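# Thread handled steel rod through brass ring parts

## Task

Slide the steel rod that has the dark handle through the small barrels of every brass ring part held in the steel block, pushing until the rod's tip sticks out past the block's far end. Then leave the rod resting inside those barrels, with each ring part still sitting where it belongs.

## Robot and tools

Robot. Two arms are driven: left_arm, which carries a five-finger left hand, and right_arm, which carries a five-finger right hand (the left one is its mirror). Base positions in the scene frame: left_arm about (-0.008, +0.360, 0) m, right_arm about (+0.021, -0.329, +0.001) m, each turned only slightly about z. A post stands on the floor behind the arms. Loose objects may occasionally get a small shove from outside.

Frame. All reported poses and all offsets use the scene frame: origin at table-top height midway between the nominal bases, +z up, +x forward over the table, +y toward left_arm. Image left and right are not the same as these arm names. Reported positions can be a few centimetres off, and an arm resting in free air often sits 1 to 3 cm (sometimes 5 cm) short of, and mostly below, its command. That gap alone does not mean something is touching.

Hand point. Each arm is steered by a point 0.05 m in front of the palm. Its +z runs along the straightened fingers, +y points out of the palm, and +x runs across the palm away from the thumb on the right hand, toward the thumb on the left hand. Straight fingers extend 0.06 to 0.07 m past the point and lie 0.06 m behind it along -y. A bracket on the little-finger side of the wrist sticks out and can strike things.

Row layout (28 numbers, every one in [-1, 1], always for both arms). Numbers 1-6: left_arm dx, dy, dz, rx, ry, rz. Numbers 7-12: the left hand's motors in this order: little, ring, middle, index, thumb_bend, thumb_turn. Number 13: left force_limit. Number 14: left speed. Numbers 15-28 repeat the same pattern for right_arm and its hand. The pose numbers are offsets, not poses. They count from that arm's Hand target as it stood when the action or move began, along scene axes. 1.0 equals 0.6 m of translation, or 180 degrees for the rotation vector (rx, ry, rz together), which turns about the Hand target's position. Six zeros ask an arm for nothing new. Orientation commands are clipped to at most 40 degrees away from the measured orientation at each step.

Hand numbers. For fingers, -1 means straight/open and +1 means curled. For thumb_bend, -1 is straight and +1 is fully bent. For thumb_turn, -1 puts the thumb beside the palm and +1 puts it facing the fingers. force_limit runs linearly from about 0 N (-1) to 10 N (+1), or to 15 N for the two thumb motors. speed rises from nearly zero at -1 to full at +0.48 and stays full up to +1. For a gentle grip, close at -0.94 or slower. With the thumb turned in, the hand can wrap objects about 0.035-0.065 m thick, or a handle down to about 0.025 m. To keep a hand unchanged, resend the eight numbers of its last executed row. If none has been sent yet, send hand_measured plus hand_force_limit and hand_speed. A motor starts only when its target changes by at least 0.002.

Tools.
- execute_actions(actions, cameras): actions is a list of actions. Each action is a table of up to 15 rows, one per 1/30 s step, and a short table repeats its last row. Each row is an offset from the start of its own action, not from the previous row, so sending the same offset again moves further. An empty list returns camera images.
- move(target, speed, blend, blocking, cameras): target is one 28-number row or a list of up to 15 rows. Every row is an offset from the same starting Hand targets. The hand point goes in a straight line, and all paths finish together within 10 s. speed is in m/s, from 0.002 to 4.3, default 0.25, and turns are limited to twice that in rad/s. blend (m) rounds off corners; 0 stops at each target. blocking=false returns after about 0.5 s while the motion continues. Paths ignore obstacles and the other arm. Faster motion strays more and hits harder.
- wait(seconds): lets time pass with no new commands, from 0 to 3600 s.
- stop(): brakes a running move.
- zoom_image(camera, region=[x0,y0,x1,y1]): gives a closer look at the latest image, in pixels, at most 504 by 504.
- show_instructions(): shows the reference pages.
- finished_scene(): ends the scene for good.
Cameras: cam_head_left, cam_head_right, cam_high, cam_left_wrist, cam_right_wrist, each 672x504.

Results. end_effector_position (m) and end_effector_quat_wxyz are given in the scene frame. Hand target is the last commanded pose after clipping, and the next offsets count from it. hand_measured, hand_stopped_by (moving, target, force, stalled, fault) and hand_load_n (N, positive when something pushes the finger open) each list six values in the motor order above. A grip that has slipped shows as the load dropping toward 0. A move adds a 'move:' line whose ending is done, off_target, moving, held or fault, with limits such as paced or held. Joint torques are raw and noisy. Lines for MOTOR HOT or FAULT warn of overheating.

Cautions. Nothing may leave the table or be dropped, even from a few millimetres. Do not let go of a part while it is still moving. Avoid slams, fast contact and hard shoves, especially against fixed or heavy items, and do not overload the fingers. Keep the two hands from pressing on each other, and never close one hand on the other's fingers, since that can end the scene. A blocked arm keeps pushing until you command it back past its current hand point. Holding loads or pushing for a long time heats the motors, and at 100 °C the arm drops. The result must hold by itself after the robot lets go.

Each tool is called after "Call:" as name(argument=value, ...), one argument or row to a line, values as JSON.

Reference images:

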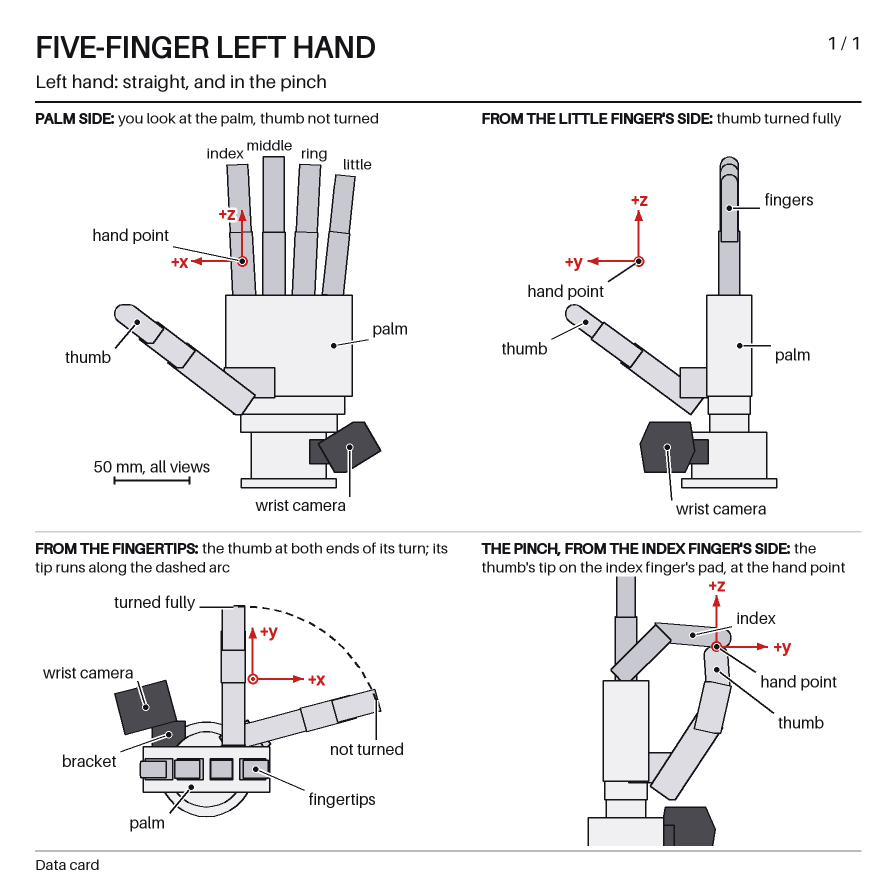

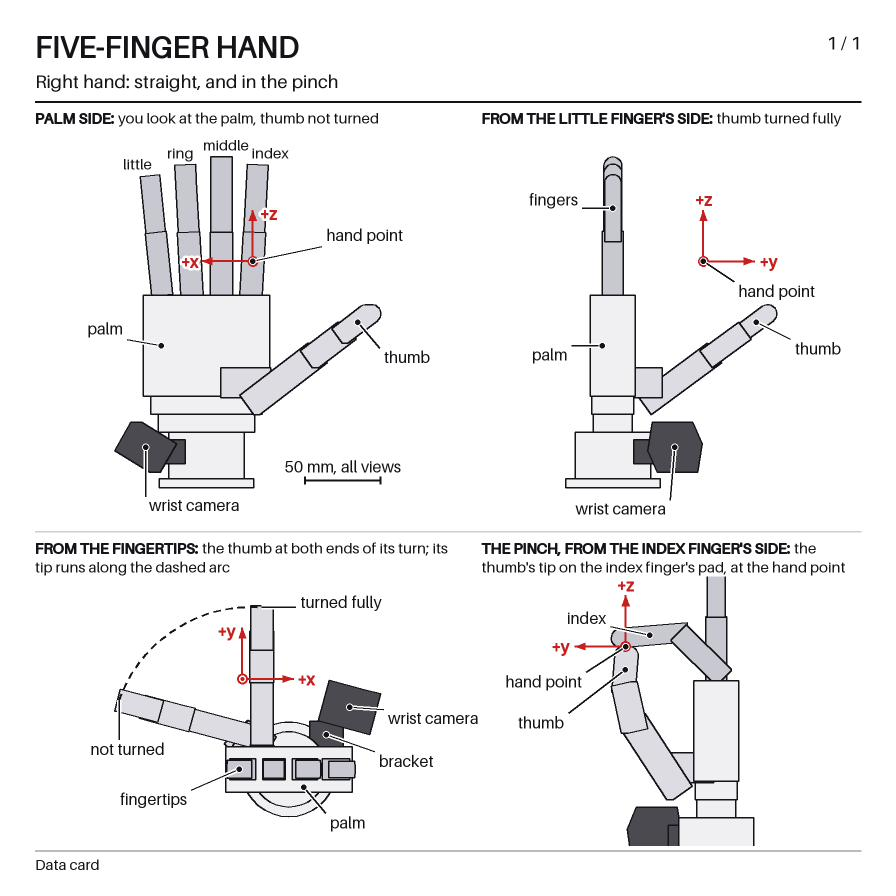

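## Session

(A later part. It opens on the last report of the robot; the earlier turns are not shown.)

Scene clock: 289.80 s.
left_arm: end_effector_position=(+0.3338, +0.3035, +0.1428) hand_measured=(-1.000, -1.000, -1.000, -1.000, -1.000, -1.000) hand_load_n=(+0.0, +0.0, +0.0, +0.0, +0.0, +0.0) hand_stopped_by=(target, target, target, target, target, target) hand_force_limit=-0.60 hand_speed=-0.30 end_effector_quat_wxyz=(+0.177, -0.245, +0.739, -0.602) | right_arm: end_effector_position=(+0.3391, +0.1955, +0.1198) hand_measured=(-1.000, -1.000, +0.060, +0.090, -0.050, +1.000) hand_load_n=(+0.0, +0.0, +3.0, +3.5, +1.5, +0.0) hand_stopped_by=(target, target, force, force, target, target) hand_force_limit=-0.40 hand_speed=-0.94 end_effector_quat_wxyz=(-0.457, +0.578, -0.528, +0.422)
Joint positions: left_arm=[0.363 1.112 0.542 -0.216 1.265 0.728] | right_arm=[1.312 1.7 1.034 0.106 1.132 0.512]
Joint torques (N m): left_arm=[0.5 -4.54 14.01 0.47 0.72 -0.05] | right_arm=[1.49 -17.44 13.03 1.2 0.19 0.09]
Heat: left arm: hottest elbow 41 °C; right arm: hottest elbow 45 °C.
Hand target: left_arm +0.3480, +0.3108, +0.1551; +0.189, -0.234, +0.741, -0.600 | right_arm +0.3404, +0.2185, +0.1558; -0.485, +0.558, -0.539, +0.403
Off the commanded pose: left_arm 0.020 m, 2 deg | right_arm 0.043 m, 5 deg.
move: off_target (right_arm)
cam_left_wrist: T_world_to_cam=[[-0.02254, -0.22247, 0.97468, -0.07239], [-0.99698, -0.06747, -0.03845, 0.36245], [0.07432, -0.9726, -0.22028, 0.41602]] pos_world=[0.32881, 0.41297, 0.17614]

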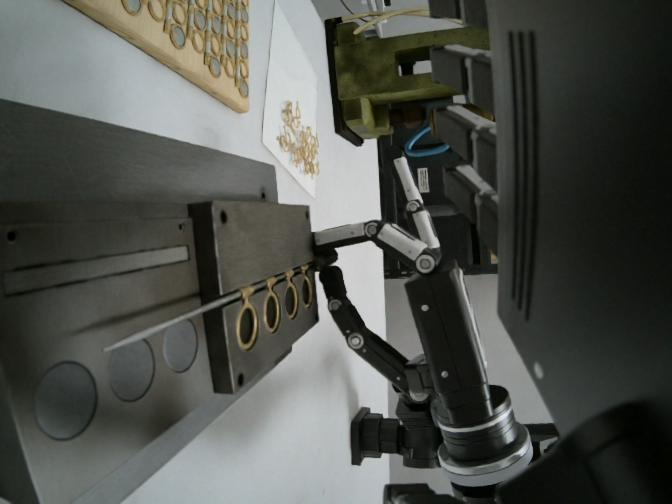

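Call:
move(
  target=[0,0,0,0,0,0,-1,-1,-1,-1,-1,-1,-0.6,-0.3,0,0,0.0025,0,0,0,-1,-1,0.46,0.46,-0.05,1,-0.4,-0.94],
  speed=0.02,
  cameras=["cam_left_wrist"],
)

Call:
zoom_image(
  camera="cam_left_wrist",
  region=[300, 235, 350, 285],
)

Call:
zoom_image(
  camera="cam_left_wrist",
  region=[215, 265, 295, 355],
)

Scene clock: 290.53 s.
left_arm: end_effector_position=(+0.3338, +0.3035, +0.1428) hand_measured=(-1.000, -1.000, -1.000, -1.000, -1.000, -1.000) hand_load_n=(+0.0, +0.0, +0.0, +0.0, +0.0, -0.5) hand_stopped_by=(target, target, target, target, target, target) hand_force_limit=-0.60 hand_speed=-0.30 end_effector_quat_wxyz=(+0.177, -0.245, +0.739, -0.602) | right_arm: end_effector_position=(+0.3391, +0.1955, +0.1199) hand_measured=(-1.000, -1.000, +0.060, +0.090, -0.050, +1.000) hand_load_n=(+0.0, -0.5, +2.5, +3.0, +1.5, +0.0) hand_stopped_by=(target, target, force, force, target, target) hand_force_limit=-0.40 hand_speed=-0.94 end_effector_quat_wxyz=(-0.456, +0.579, -0.528, +0.422)
Joint positions: left_arm=[0.363 1.112 0.542 -0.216 1.265 0.728] | right_arm=[1.312 1.7 1.036 0.102 1.131 0.512]
Joint torques (N m): left_arm=[0.56 -4.6 14 0.46 0.72 -0.05] | right_arm=[1.61 -17.49 13.07 1.18 0.23 0.08]
Heat: left arm: hottest elbow 41 °C; right arm: hottest elbow 45 °C.
Hand target: left_arm +0.3480, +0.3108, +0.1551; +0.189, -0.234, +0.741, -0.600 | right_arm +0.3404, +0.2186, +0.1573; -0.485, +0.558, -0.539, +0.403
Off the commanded pose: left_arm 0.020 m, 2 deg | right_arm 0.044 m, 5 deg.
move: off_target (right_arm)
cam_left_wrist: T_world_to_cam=[[-0.02254, -0.22247, 0.97468, -0.07239], [-0.99698, -0.06747, -0.03845, 0.36245], [0.07432, -0.9726, -0.22028, 0.41602]] pos_world=[0.32881, 0.41297, 0.17614]

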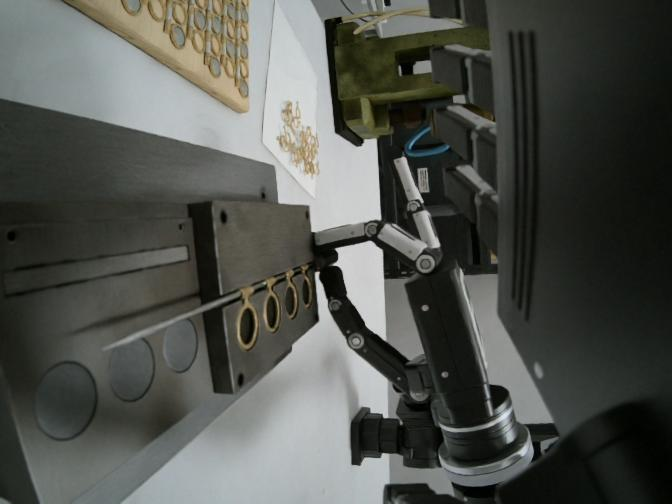

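Scaled by 10.080 from the camera's image (finer frame: 960x720).

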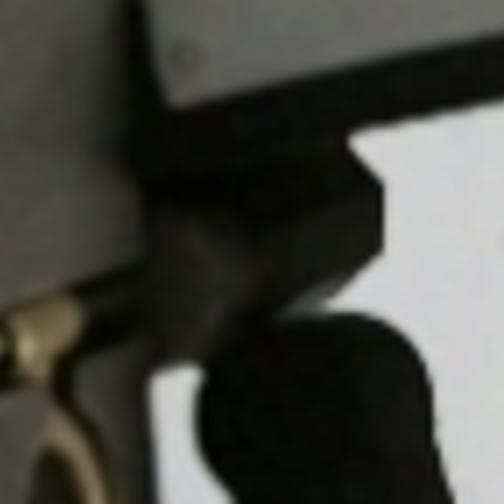

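Scaled by 5.600 from the camera's image (finer frame: 960x720).

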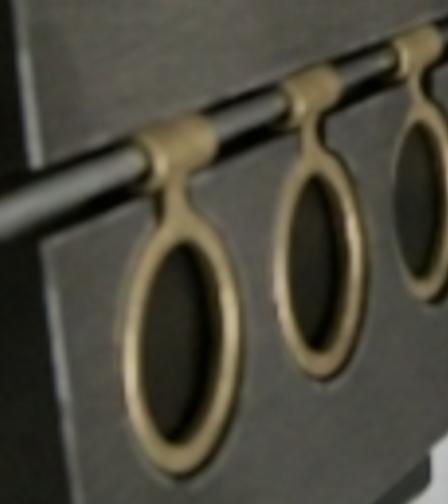

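Call:
move(
  target=[0,0,0,0,0,0,-1,-1,-1,-1,-1,-1,-0.6,-0.3,0,0,0.004,0,0,0,-1,-1,0.46,0.46,-0.05,1,-0.4,-0.94],
  speed=0.02,
  cameras=["cam_left_wrist"],
)

Call:
zoom_image(
  camera="cam_left_wrist",
  region=[300, 235, 350, 285],
)

Call:
zoom_image(
  camera="cam_left_wrist",
  region=[215, 265, 295, 355],
)

Scene clock: 291.50 s.
left_arm: end_effector_position=(+0.3338, +0.3035, +0.1428) hand_measured=(-1.000, -1.000, -1.000, -1.000, -1.000, -1.000) hand_load_n=(+0.0, +0.0, +0.0, +0.0, +0.0, +0.0) hand_stopped_by=(target, target, target, target, target, target) hand_force_limit=-0.60 hand_speed=-0.30 end_effector_quat_wxyz=(+0.177, -0.245, +0.739, -0.602) | right_arm: end_effector_position=(+0.3388, +0.1952, +0.1215) hand_measured=(-1.000, -1.000, +0.060, +0.090, -0.050, +1.000) hand_load_n=(+0.0, +0.0, +2.5, +3.5, +2.0, -0.5) hand_stopped_by=(target, target, force, force, target, target) hand_force_limit=-0.40 hand_speed=-0.94 end_effector_quat_wxyz=(-0.456, +0.580, -0.527, +0.422)
Joint positions: left_arm=[0.363 1.112 0.542 -0.216 1.265 0.728] | right_arm=[1.312 1.696 1.037 0.095 1.13 0.512]
Joint torques (N m): left_arm=[0.56 -4.48 14.01 0.46 0.72 -0.05] | right_arm=[1.61 -17.44 13.15 1.24 0.26 0.09]
Heat: left arm: hottest elbow 41 °C; right arm: hottest elbow 45 °C.
Hand target: left_arm +0.3480, +0.3108, +0.1551; +0.189, -0.234, +0.741, -0.600 | right_arm +0.3404, +0.2185, +0.1596; -0.485, +0.558, -0.539, +0.403
Off the commanded pose: left_arm 0.020 m, 2 deg | right_arm 0.045 m, 5 deg.
move: off_target (right_arm)
cam_left_wrist: T_world_to_cam=[[-0.02254, -0.22247, 0.97468, -0.07239], [-0.99698, -0.06747, -0.03845, 0.36245], [0.07432, -0.9726, -0.22028, 0.41602]] pos_world=[0.32881, 0.41297, 0.17614]

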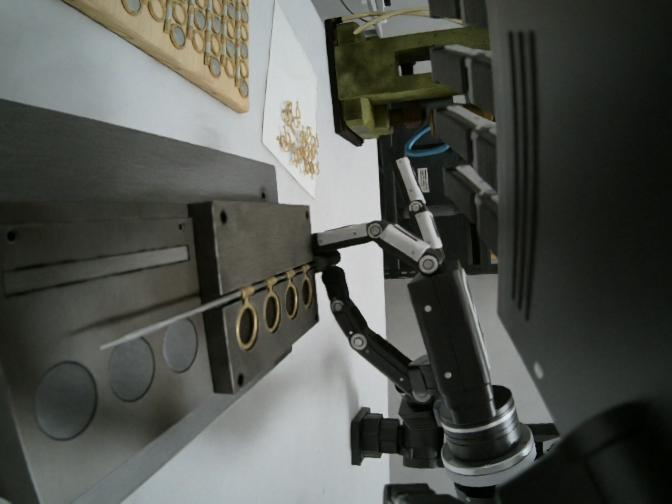

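Scaled by 10.080 from the camera's image (finer frame: 960x720).

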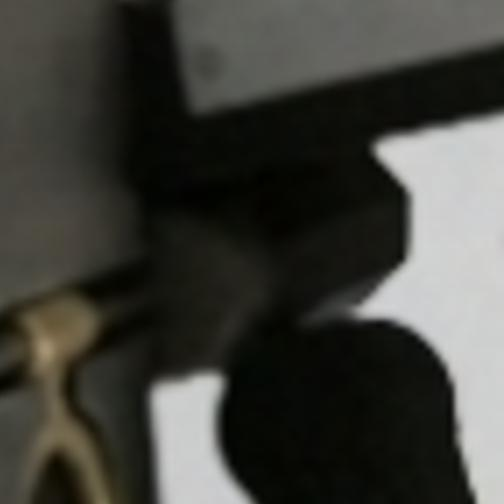

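Scaled by 5.600 from the camera's image (finer frame: 960x720).

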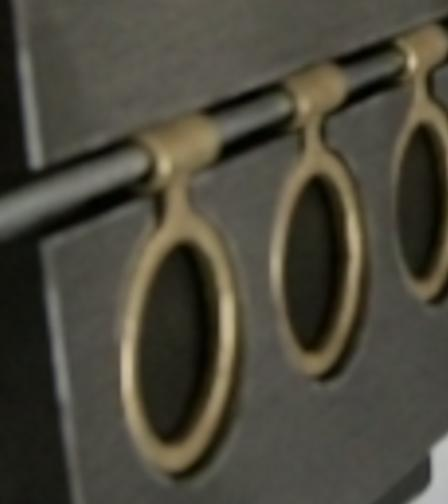

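Call:
move(
  target=[0,0,0,0,0,0,-1,-1,-1,-1,-1,-1,-0.6,-0.3,0,0,0,0,0,0,-1,-1,0.46,0.46,-0.07,1,-0.4,-0.97],
  speed=0.02,
  cameras=["cam_left_wrist"],
)

Call:
zoom_image(
  camera="cam_left_wrist",
  region=[300, 235, 350, 285],
)

Call:
zoom_image(
  camera="cam_left_wrist",
  region=[215, 265, 295, 355],
)

Scene clock: 292.97 s.
left_arm: end_effector_position=(+0.3338, +0.3035, +0.1428) hand_measured=(-1.000, -1.000, -1.000, -1.000, -1.000, -1.000) hand_load_n=(+0.0, +0.0, +0.0, -0.5, +0.0, -0.5) hand_stopped_by=(target, target, target, target, target, target) hand_force_limit=-0.60 hand_speed=-0.30 end_effector_quat_wxyz=(+0.177, -0.245, +0.739, -0.602) | right_arm: end_effector_position=(+0.3388, +0.1952, +0.1215) hand_measured=(-1.000, -1.000, +0.060, +0.090, -0.070, +1.000) hand_load_n=(+0.0, +0.0, +1.5, +2.5, +1.5, +0.0) hand_stopped_by=(target, target, force, force, moving, target) hand_force_limit=-0.40 hand_speed=-0.97 end_effector_quat_wxyz=(-0.456, +0.580, -0.527, +0.422)
Joint positions: left_arm=[0.363 1.112 0.542 -0.216 1.265 0.728] | right_arm=[1.312 1.696 1.037 0.095 1.13 0.512]
Joint torques (N m): left_arm=[0.56 -4.48 14.02 0.47 0.72 -0.05] | right_arm=[1.44 -17.67 13.19 1.24 0.25 0.07]
Heat: left arm: hottest elbow 41 °C; right arm: hottest elbow 45 °C.
Hand target: left_arm +0.3480, +0.3108, +0.1551; +0.189, -0.234, +0.741, -0.600 | right_arm +0.3404, +0.2185, +0.1596; -0.485, +0.558, -0.539, +0.403
Off the commanded pose: left_arm 0.020 m, 2 deg | right_arm 0.045 m, 5 deg.
move: done
cam_left_wrist: T_world_to_cam=[[-0.02254, -0.22247, 0.97468, -0.07239], [-0.99698, -0.06747, -0.03845, 0.36245], [0.07432, -0.9726, -0.22028, 0.41602]] pos_world=[0.32881, 0.41297, 0.17614]

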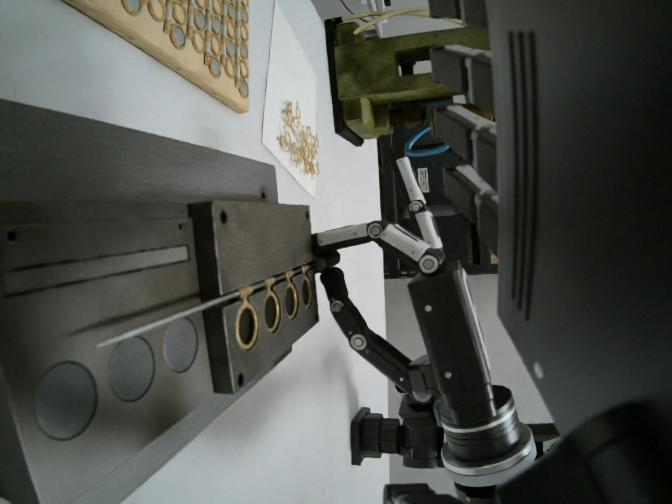

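Scaled by 10.080 from the camera's image (finer frame: 960x720).

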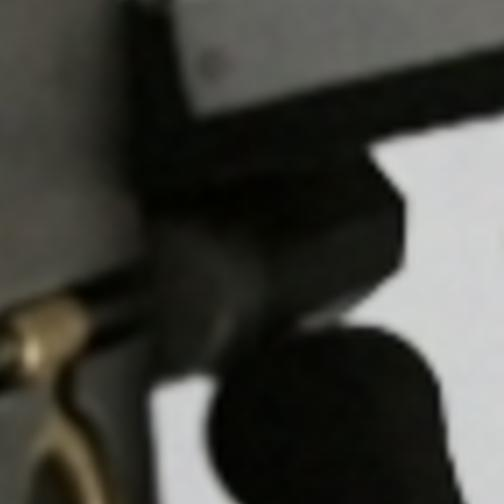

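Scaled by 5.600 from the camera's image (finer frame: 960x720).

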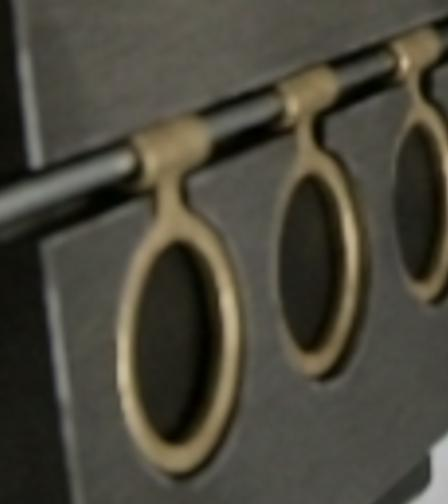

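Call:
move(
  target=[0,0,0,0,0,0,-1,-1,-1,-1,-1,-1,-0.6,-0.3,0,0,0,0,0,0,-1,-1,0.46,0.46,-0.09,1,-0.4,-0.97],
  speed=0.02,
  cameras=["cam_left_wrist"],
)

Call:
zoom_image(
  camera="cam_left_wrist",
  region=[300, 235, 350, 285],
)

Call:
zoom_image(
  camera="cam_left_wrist",
  region=[215, 265, 295, 355],
)

Scene clock: 294.00 s.
left_arm: end_effector_position=(+0.3338, +0.3035, +0.1428) hand_measured=(-1.000, -1.000, -1.000, -1.000, -1.000, -1.000) hand_load_n=(+0.0, +0.0, +0.0, +0.0, +0.0, -0.5) hand_stopped_by=(target, target, target, target, target, target) hand_force_limit=-0.60 hand_speed=-0.30 end_effector_quat_wxyz=(+0.177, -0.245, +0.739, -0.602) | right_arm: end_effector_position=(+0.3389, +0.1957, +0.1222) hand_measured=(-1.000, -1.000, +0.060, +0.090, -0.090, +1.000) hand_load_n=(+0.0, -0.5, +1.5, +1.5, +1.0, +0.0) hand_stopped_by=(target, target, force, force, moving, target) hand_force_limit=-0.40 hand_speed=-0.97 end_effector_quat_wxyz=(-0.456, +0.579, -0.528, +0.422)
Joint positions: left_arm=[0.363 1.112 0.542 -0.216 1.265 0.728] | right_arm=[1.312 1.696 1.038 0.095 1.13 0.512]
Joint torques (N m): left_arm=[0.5 -4.54 14.01 0.47 0.72 -0.05] | right_arm=[1.61 -17.67 13.08 1.24 0.26 0.08]
Heat: left arm: hottest elbow 41 °C; right arm: hottest elbow 46 °C.
Hand target: left_arm +0.3480, +0.3108, +0.1551; +0.189, -0.234, +0.741, -0.600 | right_arm +0.3404, +0.2185, +0.1595; -0.485, +0.558, -0.539, +0.403
Off the commanded pose: left_arm 0.020 m, 2 deg | right_arm 0.044 m, 5 deg.
move: done
cam_left_wrist: T_world_to_cam=[[-0.02254, -0.22247, 0.97468, -0.07239], [-0.99698, -0.06747, -0.03845, 0.36245], [0.07432, -0.9726, -0.22028, 0.41602]] pos_world=[0.32881, 0.41297, 0.17614]

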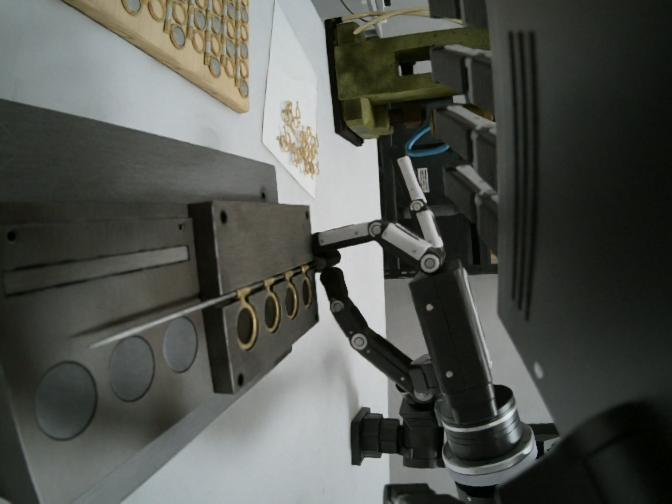

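Scaled by 10.080 from the camera's image (finer frame: 960x720).

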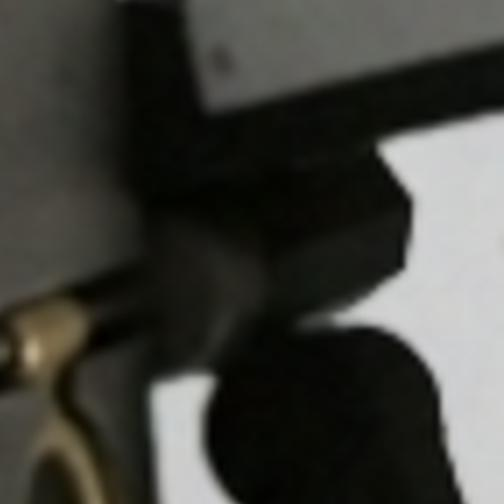

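Scaled by 5.600 from the camera's image (finer frame: 960x720).

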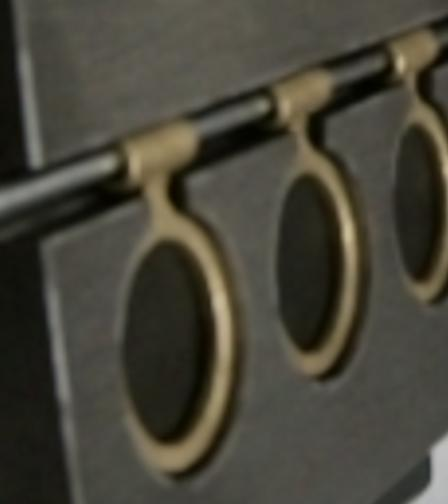

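Call:
move(
  target=[0,0,0,0,0,0,-1,-1,-1,-1,-1,-1,-0.6,-0.3,0,0,0,0,0,0,-1,-1,0.46,0.46,-0.12,1,-0.4,-0.97],
  speed=0.02,
  cameras=["cam_left_wrist"],
)

Call:
zoom_image(
  camera="cam_left_wrist",
  region=[300, 235, 350, 285],
)

Call:
zoom_image(
  camera="cam_left_wrist",
  region=[215, 265, 295, 355],
)

Scene clock: 295.07 s.
left_arm: end_effector_position=(+0.3338, +0.3035, +0.1428) hand_measured=(-1.000, -1.000, -1.000, -1.000, -1.000, -1.000) hand_load_n=(+0.0, +0.0, +0.0, +0.0, +0.0, -0.5) hand_stopped_by=(target, target, target, target, target, target) hand_force_limit=-0.60 hand_speed=-0.30 end_effector_quat_wxyz=(+0.177, -0.245, +0.739, -0.602) | right_arm: end_effector_position=(+0.3389, +0.1957, +0.1227) hand_measured=(-1.000, -1.000, +0.060, +0.090, -0.120, +1.000) hand_load_n=(+0.0, +0.0, +0.5, +0.5, +0.5, +0.0) hand_stopped_by=(target, target, force, force, moving, target) hand_force_limit=-0.40 hand_speed=-0.97 end_effector_quat_wxyz=(-0.457, +0.579, -0.528, +0.421)
Joint positions: left_arm=[0.363 1.112 0.542 -0.216 1.265 0.728] | right_arm=[1.312 1.695 1.038 0.095 1.13 0.512]
Joint torques (N m): left_arm=[0.44 -4.6 14.01 0.46 0.72 -0.05] | right_arm=[1.67 -17.49 13.14 1.24 0.26 0.08]
Heat: left arm: hottest elbow 41 °C; right arm: hottest elbow 46 °C.
Hand target: left_arm +0.3480, +0.3108, +0.1551; +0.189, -0.234, +0.741, -0.600 | right_arm +0.3404, +0.2185, +0.1596; -0.485, +0.558, -0.539, +0.403
Off the commanded pose: left_arm 0.020 m, 2 deg | right_arm 0.043 m, 5 deg.
move: done
cam_left_wrist: T_world_to_cam=[[-0.02254, -0.22247, 0.97468, -0.07239], [-0.99698, -0.06747, -0.03845, 0.36245], [0.07432, -0.9726, -0.22028, 0.41602]] pos_world=[0.32881, 0.41297, 0.17614]

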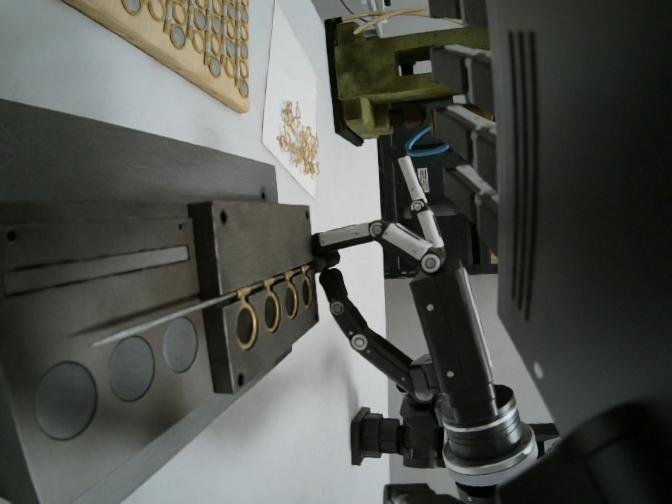

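Scaled by 10.080 from the camera's image (finer frame: 960x720).

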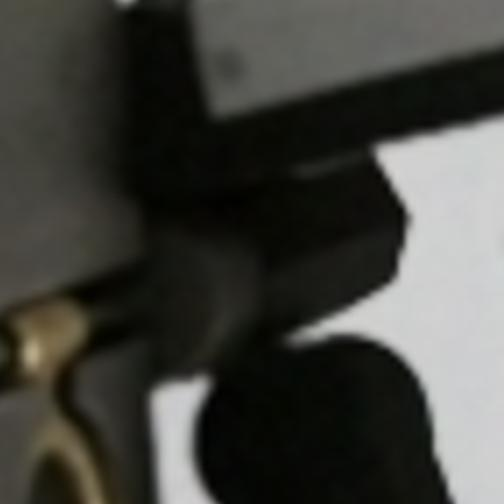

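Scaled by 5.600 from the camera's image (finer frame: 960x720).

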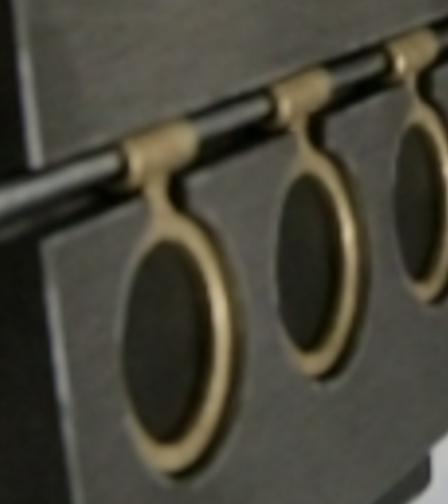

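Call:
move(
  target=[0,0,0,0,0,0,-1,-1,-1,-1,-1,-1,-0.6,-0.3,0,0,0,0,0,0,-1,-1,0.46,0.46,-0.15,1,-0.4,-0.97],
  speed=0.02,
  cameras=["cam_left_wrist"],
)

Call:
zoom_image(
  camera="cam_left_wrist",
  region=[300, 235, 350, 285],
)

Call:
zoom_image(
  camera="cam_left_wrist",
  region=[215, 265, 295, 355],
)

Scene clock: 296.10 s.
left_arm: end_effector_position=(+0.3338, +0.3035, +0.1428) hand_measured=(-1.000, -1.000, -1.000, -1.000, -1.000, -1.000) hand_load_n=(+0.0, +0.0, +0.0, +0.0, +0.0, +0.0) hand_stopped_by=(target, target, target, target, target, target) hand_force_limit=-0.60 hand_speed=-0.30 end_effector_quat_wxyz=(+0.177, -0.245, +0.739, -0.602) | right_arm: end_effector_position=(+0.3391, +0.1961, +0.1236) hand_measured=(-1.000, -1.000, +0.060, +0.090, -0.150, +1.000) hand_load_n=(+0.0, +0.0, +0.0, +0.0, +0.0, +0.0) hand_stopped_by=(target, target, force, force, moving, target) hand_force_limit=-0.40 hand_speed=-0.97 end_effector_quat_wxyz=(-0.457, +0.578, -0.528, +0.421)
Joint positions: left_arm=[0.363 1.112 0.542 -0.216 1.265 0.728] | right_arm=[1.312 1.694 1.039 0.095 1.13 0.512]
Joint torques (N m): left_arm=[0.56 -4.54 14 0.46 0.72 -0.05] | right_arm=[1.55 -17.49 13.04 1.22 0.25 0.08]
Heat: left arm: hottest elbow 41 °C; right arm: hottest elbow 46 °C.
Hand target: left_arm +0.3480, +0.3108, +0.1551; +0.189, -0.234, +0.741, -0.600 | right_arm +0.3404, +0.2185, +0.1597; -0.485, +0.558, -0.539, +0.403
Off the commanded pose: left_arm 0.020 m, 2 deg | right_arm 0.042 m, 5 deg.
move: done
cam_left_wrist: T_world_to_cam=[[-0.02254, -0.22247, 0.97468, -0.07239], [-0.99698, -0.06747, -0.03845, 0.36245], [0.07432, -0.9726, -0.22028, 0.41602]] pos_world=[0.32881, 0.41297, 0.17614]

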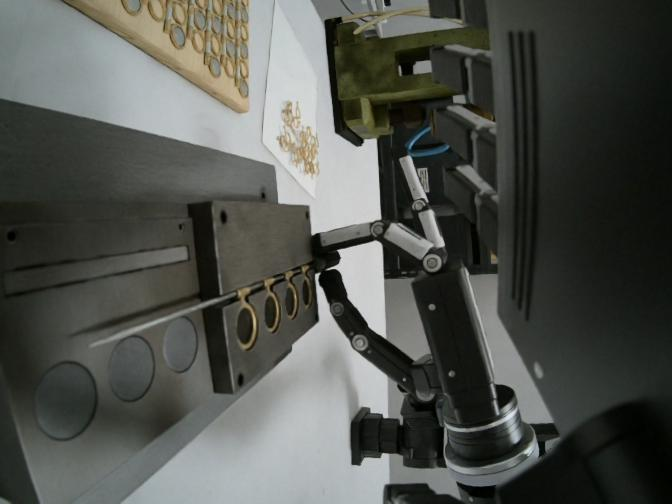

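Scaled by 10.080 from the camera's image (finer frame: 960x720).

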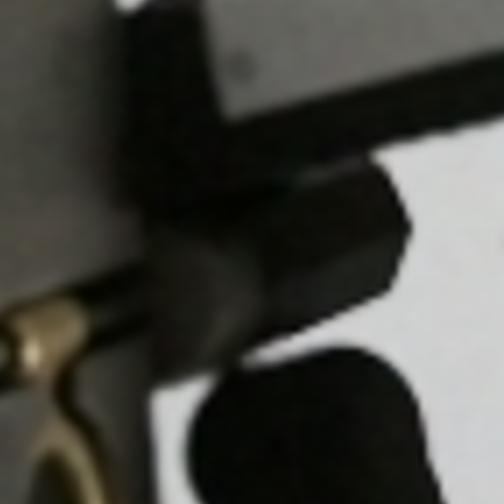

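Scaled by 5.600 from the camera's image (finer frame: 960x720).

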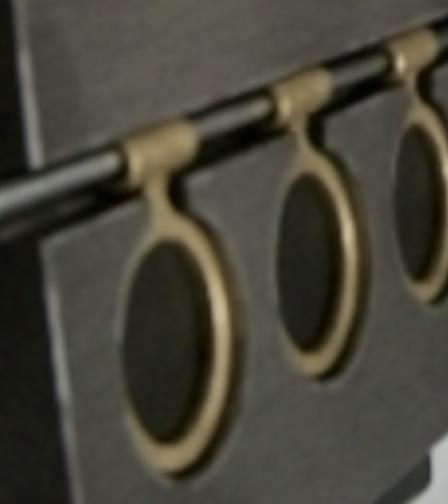

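Call:
move(
  target=[0,0,0,0,0,0,-1,-1,-1,-1,-1,-1,-0.6,-0.3,0,0,-0.006,0,0,0,-1,-1,0.04,0.07,-0.15,1,-0.4,-0.97],
  speed=0.02,
  cameras=["cam_left_wrist"],
)

Call:
zoom_image(
  camera="cam_left_wrist",
  region=[300, 235, 350, 285],
)

Call:
zoom_image(
  camera="cam_left_wrist",
  region=[215, 265, 295, 355],
)

Scene clock: 296.93 s.
left_arm: end_effector_position=(+0.3338, +0.3035, +0.1428) hand_measured=(-1.000, -1.000, -1.000, -1.000, -1.000, -1.000) hand_load_n=(+0.0, +0.0, +0.0, +0.0, +0.0, +0.0) hand_stopped_by=(target, target, target, target, target, target) hand_force_limit=-0.60 hand_speed=-0.30 end_effector_quat_wxyz=(+0.177, -0.245, +0.739, -0.602) | right_arm: end_effector_position=(+0.3391, +0.1961, +0.1236) hand_measured=(-1.000, -1.000, +0.040, +0.070, -0.150, +1.000) hand_load_n=(+0.0, +0.0, +0.0, +0.0, +0.0, +0.0) hand_stopped_by=(target, target, target, target, target, target) hand_force_limit=-0.40 hand_speed=-0.97 end_effector_quat_wxyz=(-0.457, +0.578, -0.528, +0.421)
Joint positions: left_arm=[0.363 1.112 0.542 -0.216 1.265 0.728] | right_arm=[1.312 1.694 1.039 0.095 1.13 0.512]
Joint torques (N m): left_arm=[0.56 -4.48 14.02 0.46 0.72 -0.05] | right_arm=[1.73 -16.91 12.78 1.51 0.28 0.1]
Heat: left arm: hottest elbow 41 °C; right arm: hottest elbow 46 °C.
Hand target: left_arm +0.3480, +0.3108, +0.1551; +0.189, -0.234, +0.741, -0.600 | right_arm +0.3404, +0.2185, +0.1561; -0.485, +0.558, -0.539, +0.403
Off the commanded pose: left_arm 0.020 m, 2 deg | right_arm 0.039 m, 5 deg.
move: off_target (right_arm)
cam_left_wrist: T_world_to_cam=[[-0.02254, -0.22247, 0.97468, -0.07239], [-0.99698, -0.06747, -0.03845, 0.36245], [0.07432, -0.9726, -0.22028, 0.41602]] pos_world=[0.32881, 0.41297, 0.17614]

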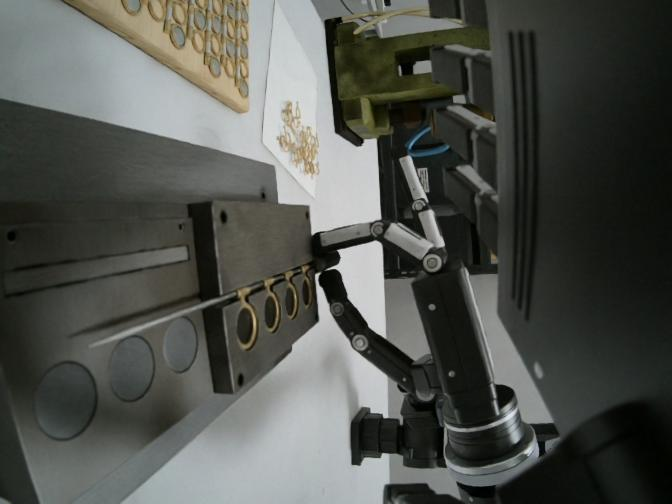

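Scaled by 10.080 from the camera's image (finer frame: 960x720).

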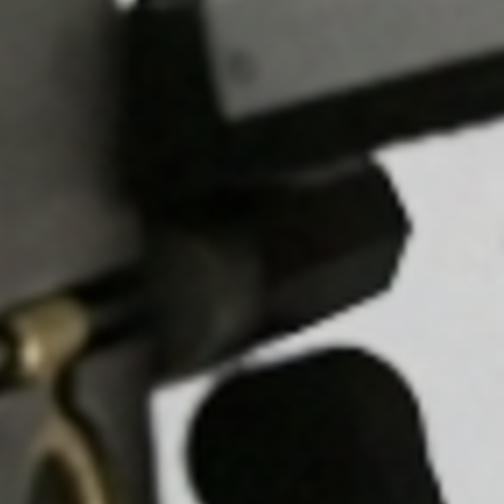

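Scaled by 5.600 from the camera's image (finer frame: 960x720).

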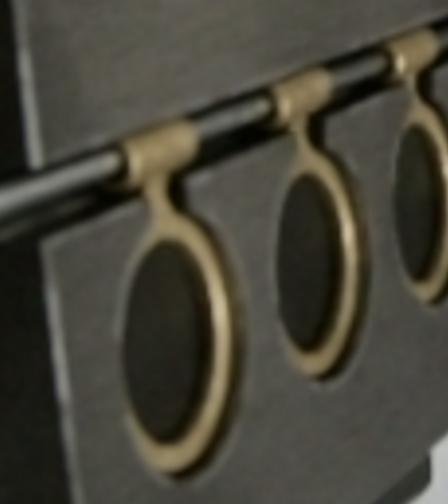

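Call:
move(
  target=[0,0,0,0,0,0,-1,-1,-1,-1,-1,-1,-0.6,-0.3,0,0,-0.003,0,0,0,-1,-1,0.0,0.03,-0.15,1,-0.4,-0.96],
  speed=0.02,
  cameras=["cam_left_wrist"],
)

Call:
zoom_image(
  camera="cam_left_wrist",
  region=[300, 235, 350, 285],
)

Call:
zoom_image(
  camera="cam_left_wrist",
  region=[215, 265, 295, 355],
)

Scene clock: 297.87 s.
left_arm: end_effector_position=(+0.3338, +0.3035, +0.1428) hand_measured=(-1.000, -1.000, -1.000, -1.000, -1.000, -1.000) hand_load_n=(+0.0, +0.0, +0.0, +0.0, +0.0, -0.5) hand_stopped_by=(target, target, target, target, target, target) hand_force_limit=-0.60 hand_speed=-0.30 end_effector_quat_wxyz=(+0.177, -0.245, +0.739, -0.602) | right_arm: end_effector_position=(+0.3391, +0.1961, +0.1236) hand_measured=(-1.000, -1.000, +0.000, +0.030, -0.150, +1.000) hand_load_n=(+0.0, +0.0, +0.0, -0.5, +0.0, +0.5) hand_stopped_by=(target, target, target, target, target, target) hand_force_limit=-0.40 hand_speed=-0.96 end_effector_quat_wxyz=(-0.457, +0.578, -0.528, +0.421)
Joint positions: left_arm=[0.363 1.112 0.542 -0.216 1.265 0.728] | right_arm=[1.312 1.694 1.039 0.095 1.13 0.512]
Joint torques (N m): left_arm=[0.5 -4.54 14.01 0.46 0.73 -0.05] | right_arm=[1.79 -16.62 12.63 1.7 0.25 0.08]
Heat: left arm: hottest elbow 41 °C; right arm: hottest elbow 46 °C.
Hand target: left_arm +0.3480, +0.3108, +0.1551; +0.189, -0.234, +0.741, -0.600 | right_arm +0.3404, +0.2185, +0.1543; -0.485, +0.558, -0.539, +0.403
Off the commanded pose: left_arm 0.020 m, 2 deg | right_arm 0.038 m, 5 deg.
move: off_target (right_arm)
cam_left_wrist: T_world_to_cam=[[-0.02254, -0.22247, 0.97468, -0.07239], [-0.99698, -0.06747, -0.03845, 0.36245], [0.07432, -0.9726, -0.22028, 0.41602]] pos_world=[0.32881, 0.41297, 0.17614]

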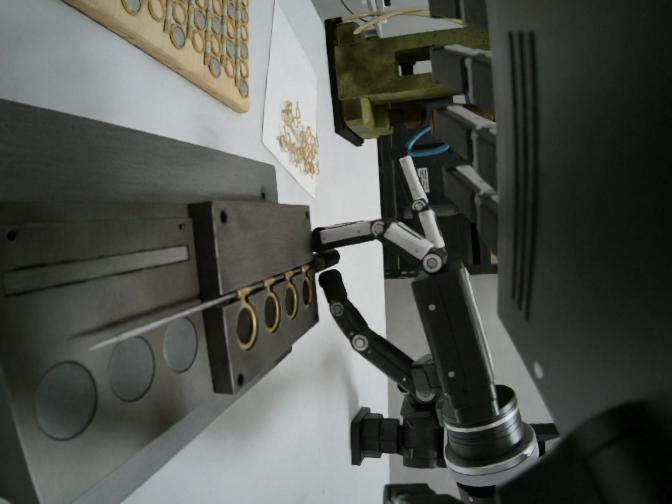

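Scaled by 10.080 from the camera's image (finer frame: 960x720).

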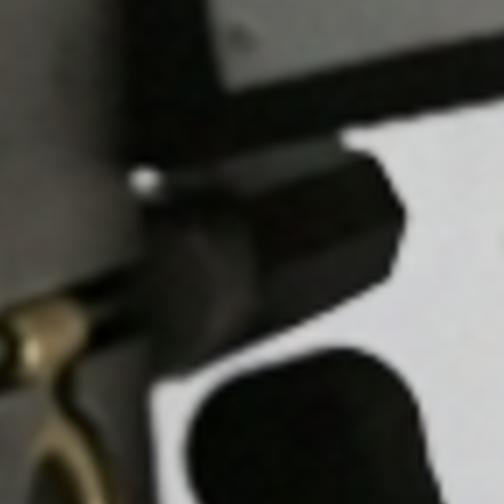

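Scaled by 5.600 from the camera's image (finer frame: 960x720).

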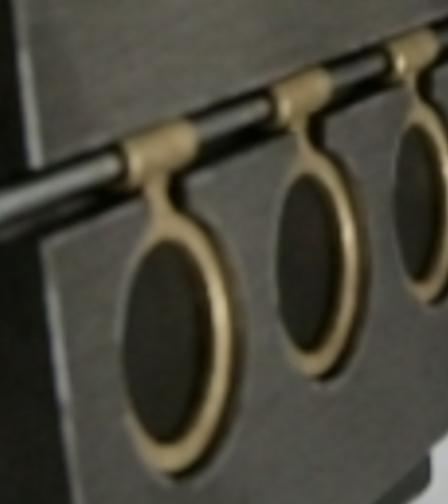

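Call:
move(
  target=[0,0,0,0,0,0,-1,-1,-1,-1,-1,-1,-0.6,-0.3,0,0,-0.002,0,0,0,-1,-1,-0.06,-0.03,-0.15,1,-0.4,-0.96],
  speed=0.02,
  cameras=["cam_left_wrist", "cam_right_wrist"],
)

Call:
zoom_image(
  camera="cam_left_wrist",
  region=[300, 235, 350, 285],
)

Call:
zoom_image(
  camera="cam_left_wrist",
  region=[215, 265, 295, 355],
)

Call:
zoom_image(
  camera="cam_right_wrist",
  region=[310, 90, 490, 225],
)

Scene clock: 299.20 s.
left_arm: end_effector_position=(+0.3338, +0.3035, +0.1428) hand_measured=(-1.000, -1.000, -1.000, -1.000, -1.000, -1.000) hand_load_n=(+0.0, +0.0, -0.5, +0.0, +0.0, +0.0) hand_stopped_by=(target, target, target, target, target, target) hand_force_limit=-0.60 hand_speed=-0.30 end_effector_quat_wxyz=(+0.177, -0.245, +0.739, -0.602) | right_arm: end_effector_position=(+0.3391, +0.1961, +0.1236) hand_measured=(-1.000, -1.000, -0.060, -0.030, -0.150, +1.000) hand_load_n=(+0.0, -0.5, +0.0, -0.5, +0.0, +0.0) hand_stopped_by=(target, target, target, target, target, target) hand_force_limit=-0.40 hand_speed=-0.96 end_effector_quat_wxyz=(-0.457, +0.578, -0.528, +0.421)
Joint positions: left_arm=[0.363 1.112 0.542 -0.216 1.265 0.728] | right_arm=[1.312 1.694 1.039 0.095 1.13 0.512]
Joint torques (N m): left_arm=[0.5 -4.54 14.01 0.49 0.72 -0.05] | right_arm=[1.55 -16.62 12.57 1.83 0.26 0.09]
Heat: left arm: hottest elbow 41 °C; right arm: hottest elbow 46 °C.
Hand target: left_arm +0.3480, +0.3108, +0.1551; +0.189, -0.234, +0.741, -0.600 | right_arm +0.3404, +0.2185, +0.1531; -0.485, +0.558, -0.539, +0.403
Off the commanded pose: left_arm 0.020 m, 2 deg | right_arm 0.037 m, 5 deg.
move: off_target (right_arm)
cam_left_wrist: T_world_to_cam=[[-0.02254, -0.22247, 0.97468, -0.07239], [-0.99698, -0.06747, -0.03845, 0.36245], [0.07432, -0.9726, -0.22028, 0.41602]] pos_world=[0.32881, 0.41297, 0.17614]
cam_right_wrist: T_world_to_cam=[[-0.21674, -0.29647, -0.93012, 0.24171], [-0.61048, 0.78466, -0.10785, 0.06552], [0.7618, 0.54444, -0.35106, -0.20263]] pos_world=[0.24675, 0.13057, 0.16075]

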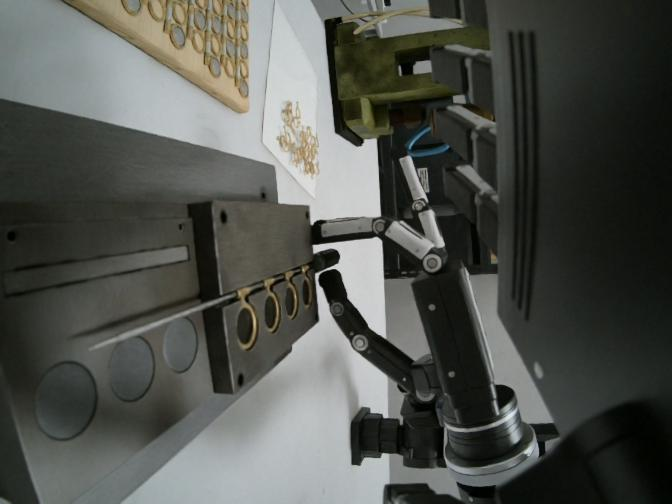

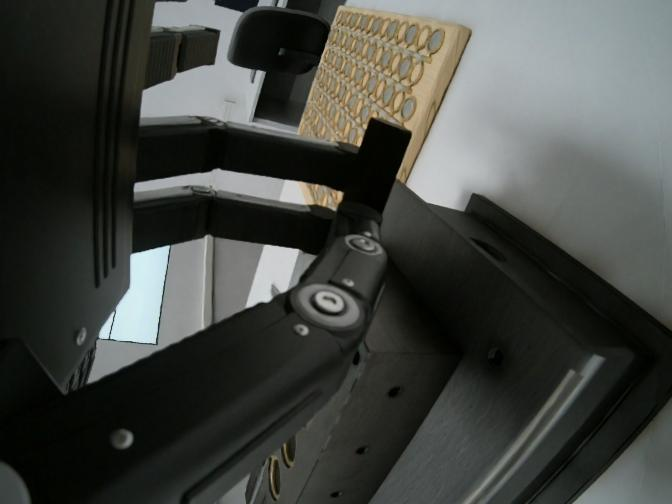

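Scaled by 10.080 from the camera's image (finer frame: 960x720).

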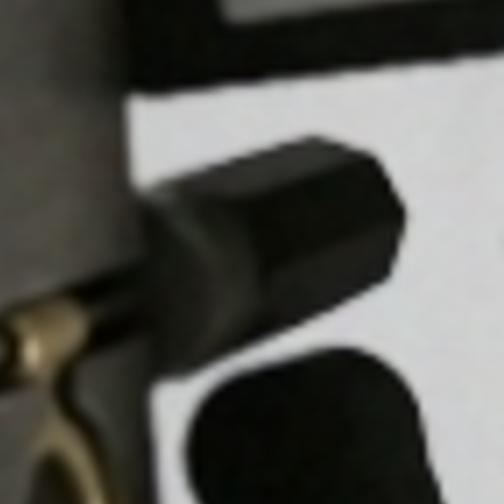

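Scaled by 5.600 from the camera's image (finer frame: 960x720).

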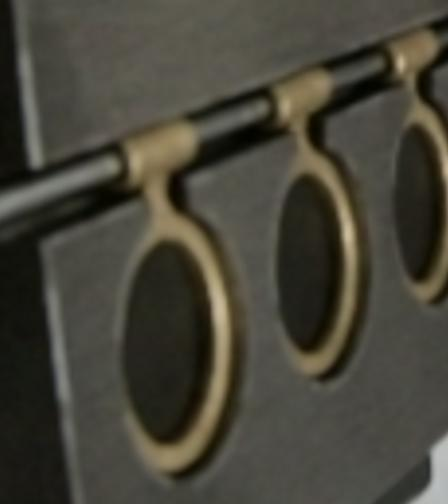

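Scaled by 2.800 from the camera's image (finer frame: 960x720).

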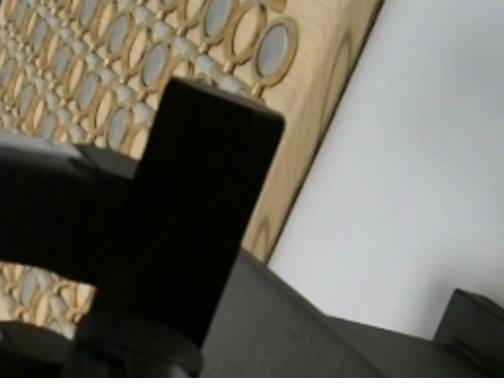

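Call:
move(
  target=[0,0,0,0,0,0,-1,-1,-1,-1,-1,-1,-0.6,-0.3,0,0,0,0,0,0,-1,-1,-1,-1,-0.25,1,-0.4,-0.8],
  speed=0.02,
  cameras=["cam_left_wrist", "cam_right_wrist"],
)

Call:
zoom_image(
  camera="cam_left_wrist",
  region=[300, 235, 350, 285],
)

Call:
zoom_image(
  camera="cam_left_wrist",
  region=[215, 265, 295, 355],
)

Call:
zoom_image(
  camera="cam_right_wrist",
  region=[310, 90, 490, 225],
)

Scene clock: 301.57 s.
left_arm: end_effector_position=(+0.3338, +0.3035, +0.1428) hand_measured=(-1.000, -1.000, -1.000, -1.000, -1.000, -1.000) hand_load_n=(+0.0, +0.0, +0.0, +0.0, +0.0, +0.0) hand_stopped_by=(target, target, target, target, target, target) hand_force_limit=-0.60 hand_speed=-0.30 end_effector_quat_wxyz=(+0.177, -0.245, +0.739, -0.602) | right_arm: end_effector_position=(+0.3391, +0.1963, +0.1237) hand_measured=(-1.000, -1.000, -1.000, -1.000, -0.250, +1.000) hand_load_n=(+0.0, +0.0, +0.0, +0.0, +0.0, +0.0) hand_stopped_by=(target, target, target, target, target, target) hand_force_limit=-0.40 hand_speed=-0.80 end_effector_quat_wxyz=(-0.458, +0.578, -0.529, +0.421)
Joint positions: left_arm=[0.363 1.112 0.542 -0.216 1.265 0.728] | right_arm=[1.312 1.694 1.039 0.095 1.13 0.515]
Joint torques (N m): left_arm=[0.5 -4.54 14.01 0.46 0.72 -0.05] | right_arm=[1.55 -16.62 12.52 1.81 0.26 0.06]
Heat: left arm: hottest elbow 41 °C; right arm: hottest elbow 46 °C.
Hand target: left_arm +0.3480, +0.3108, +0.1551; +0.189, -0.234, +0.741, -0.600 | right_arm +0.3404, +0.2185, +0.1531; -0.485, +0.558, -0.539, +0.403
Off the commanded pose: left_arm 0.020 m, 2 deg | right_arm 0.037 m, 4 deg.
move: done
cam_left_wrist: T_world_to_cam=[[-0.02254, -0.22247, 0.97468, -0.07239], [-0.99698, -0.06747, -0.03845, 0.36245], [0.07432, -0.9726, -0.22028, 0.41602]] pos_world=[0.32881, 0.41297, 0.17614]
cam_right_wrist: T_world_to_cam=[[-0.21711, -0.29389, -0.93085, 0.24151], [-0.61005, 0.78529, -0.10565, 0.06489], [0.76204, 0.54493, -0.34978, -0.20304]] pos_world=[0.24675, 0.13067, 0.16065]

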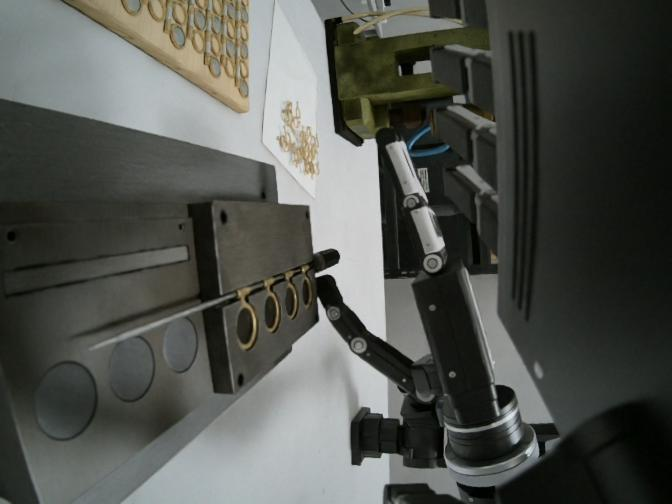

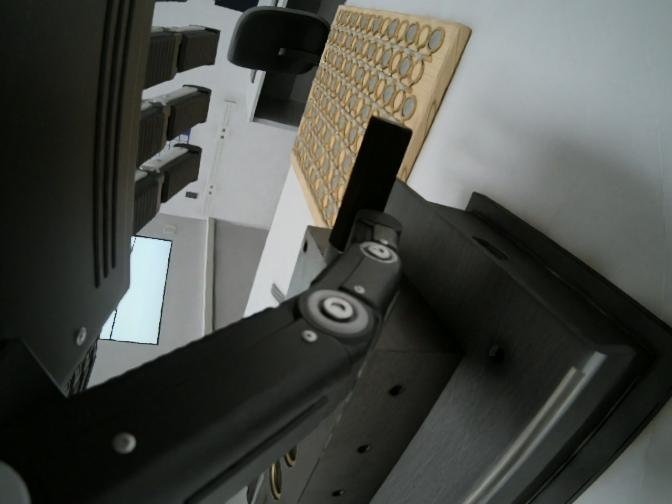

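Scaled by 10.080 from the camera's image (finer frame: 960x720).

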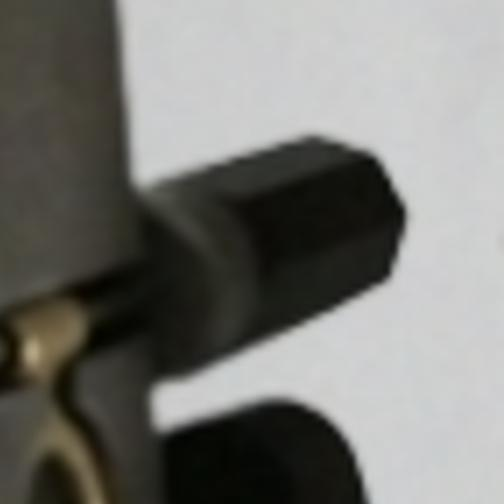

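Scaled by 5.600 from the camera's image (finer frame: 960x720).

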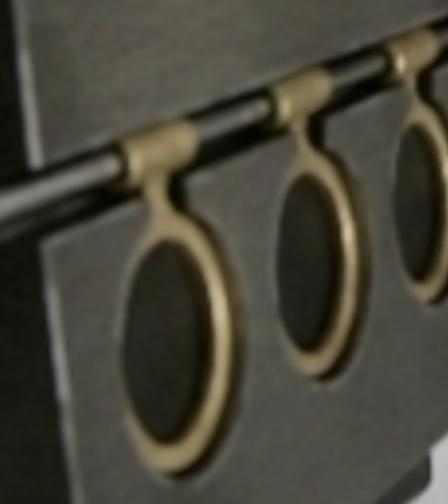

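Scaled by 2.800 from the camera's image (finer frame: 960x720).

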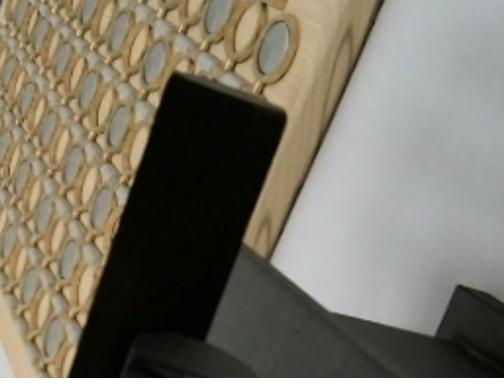

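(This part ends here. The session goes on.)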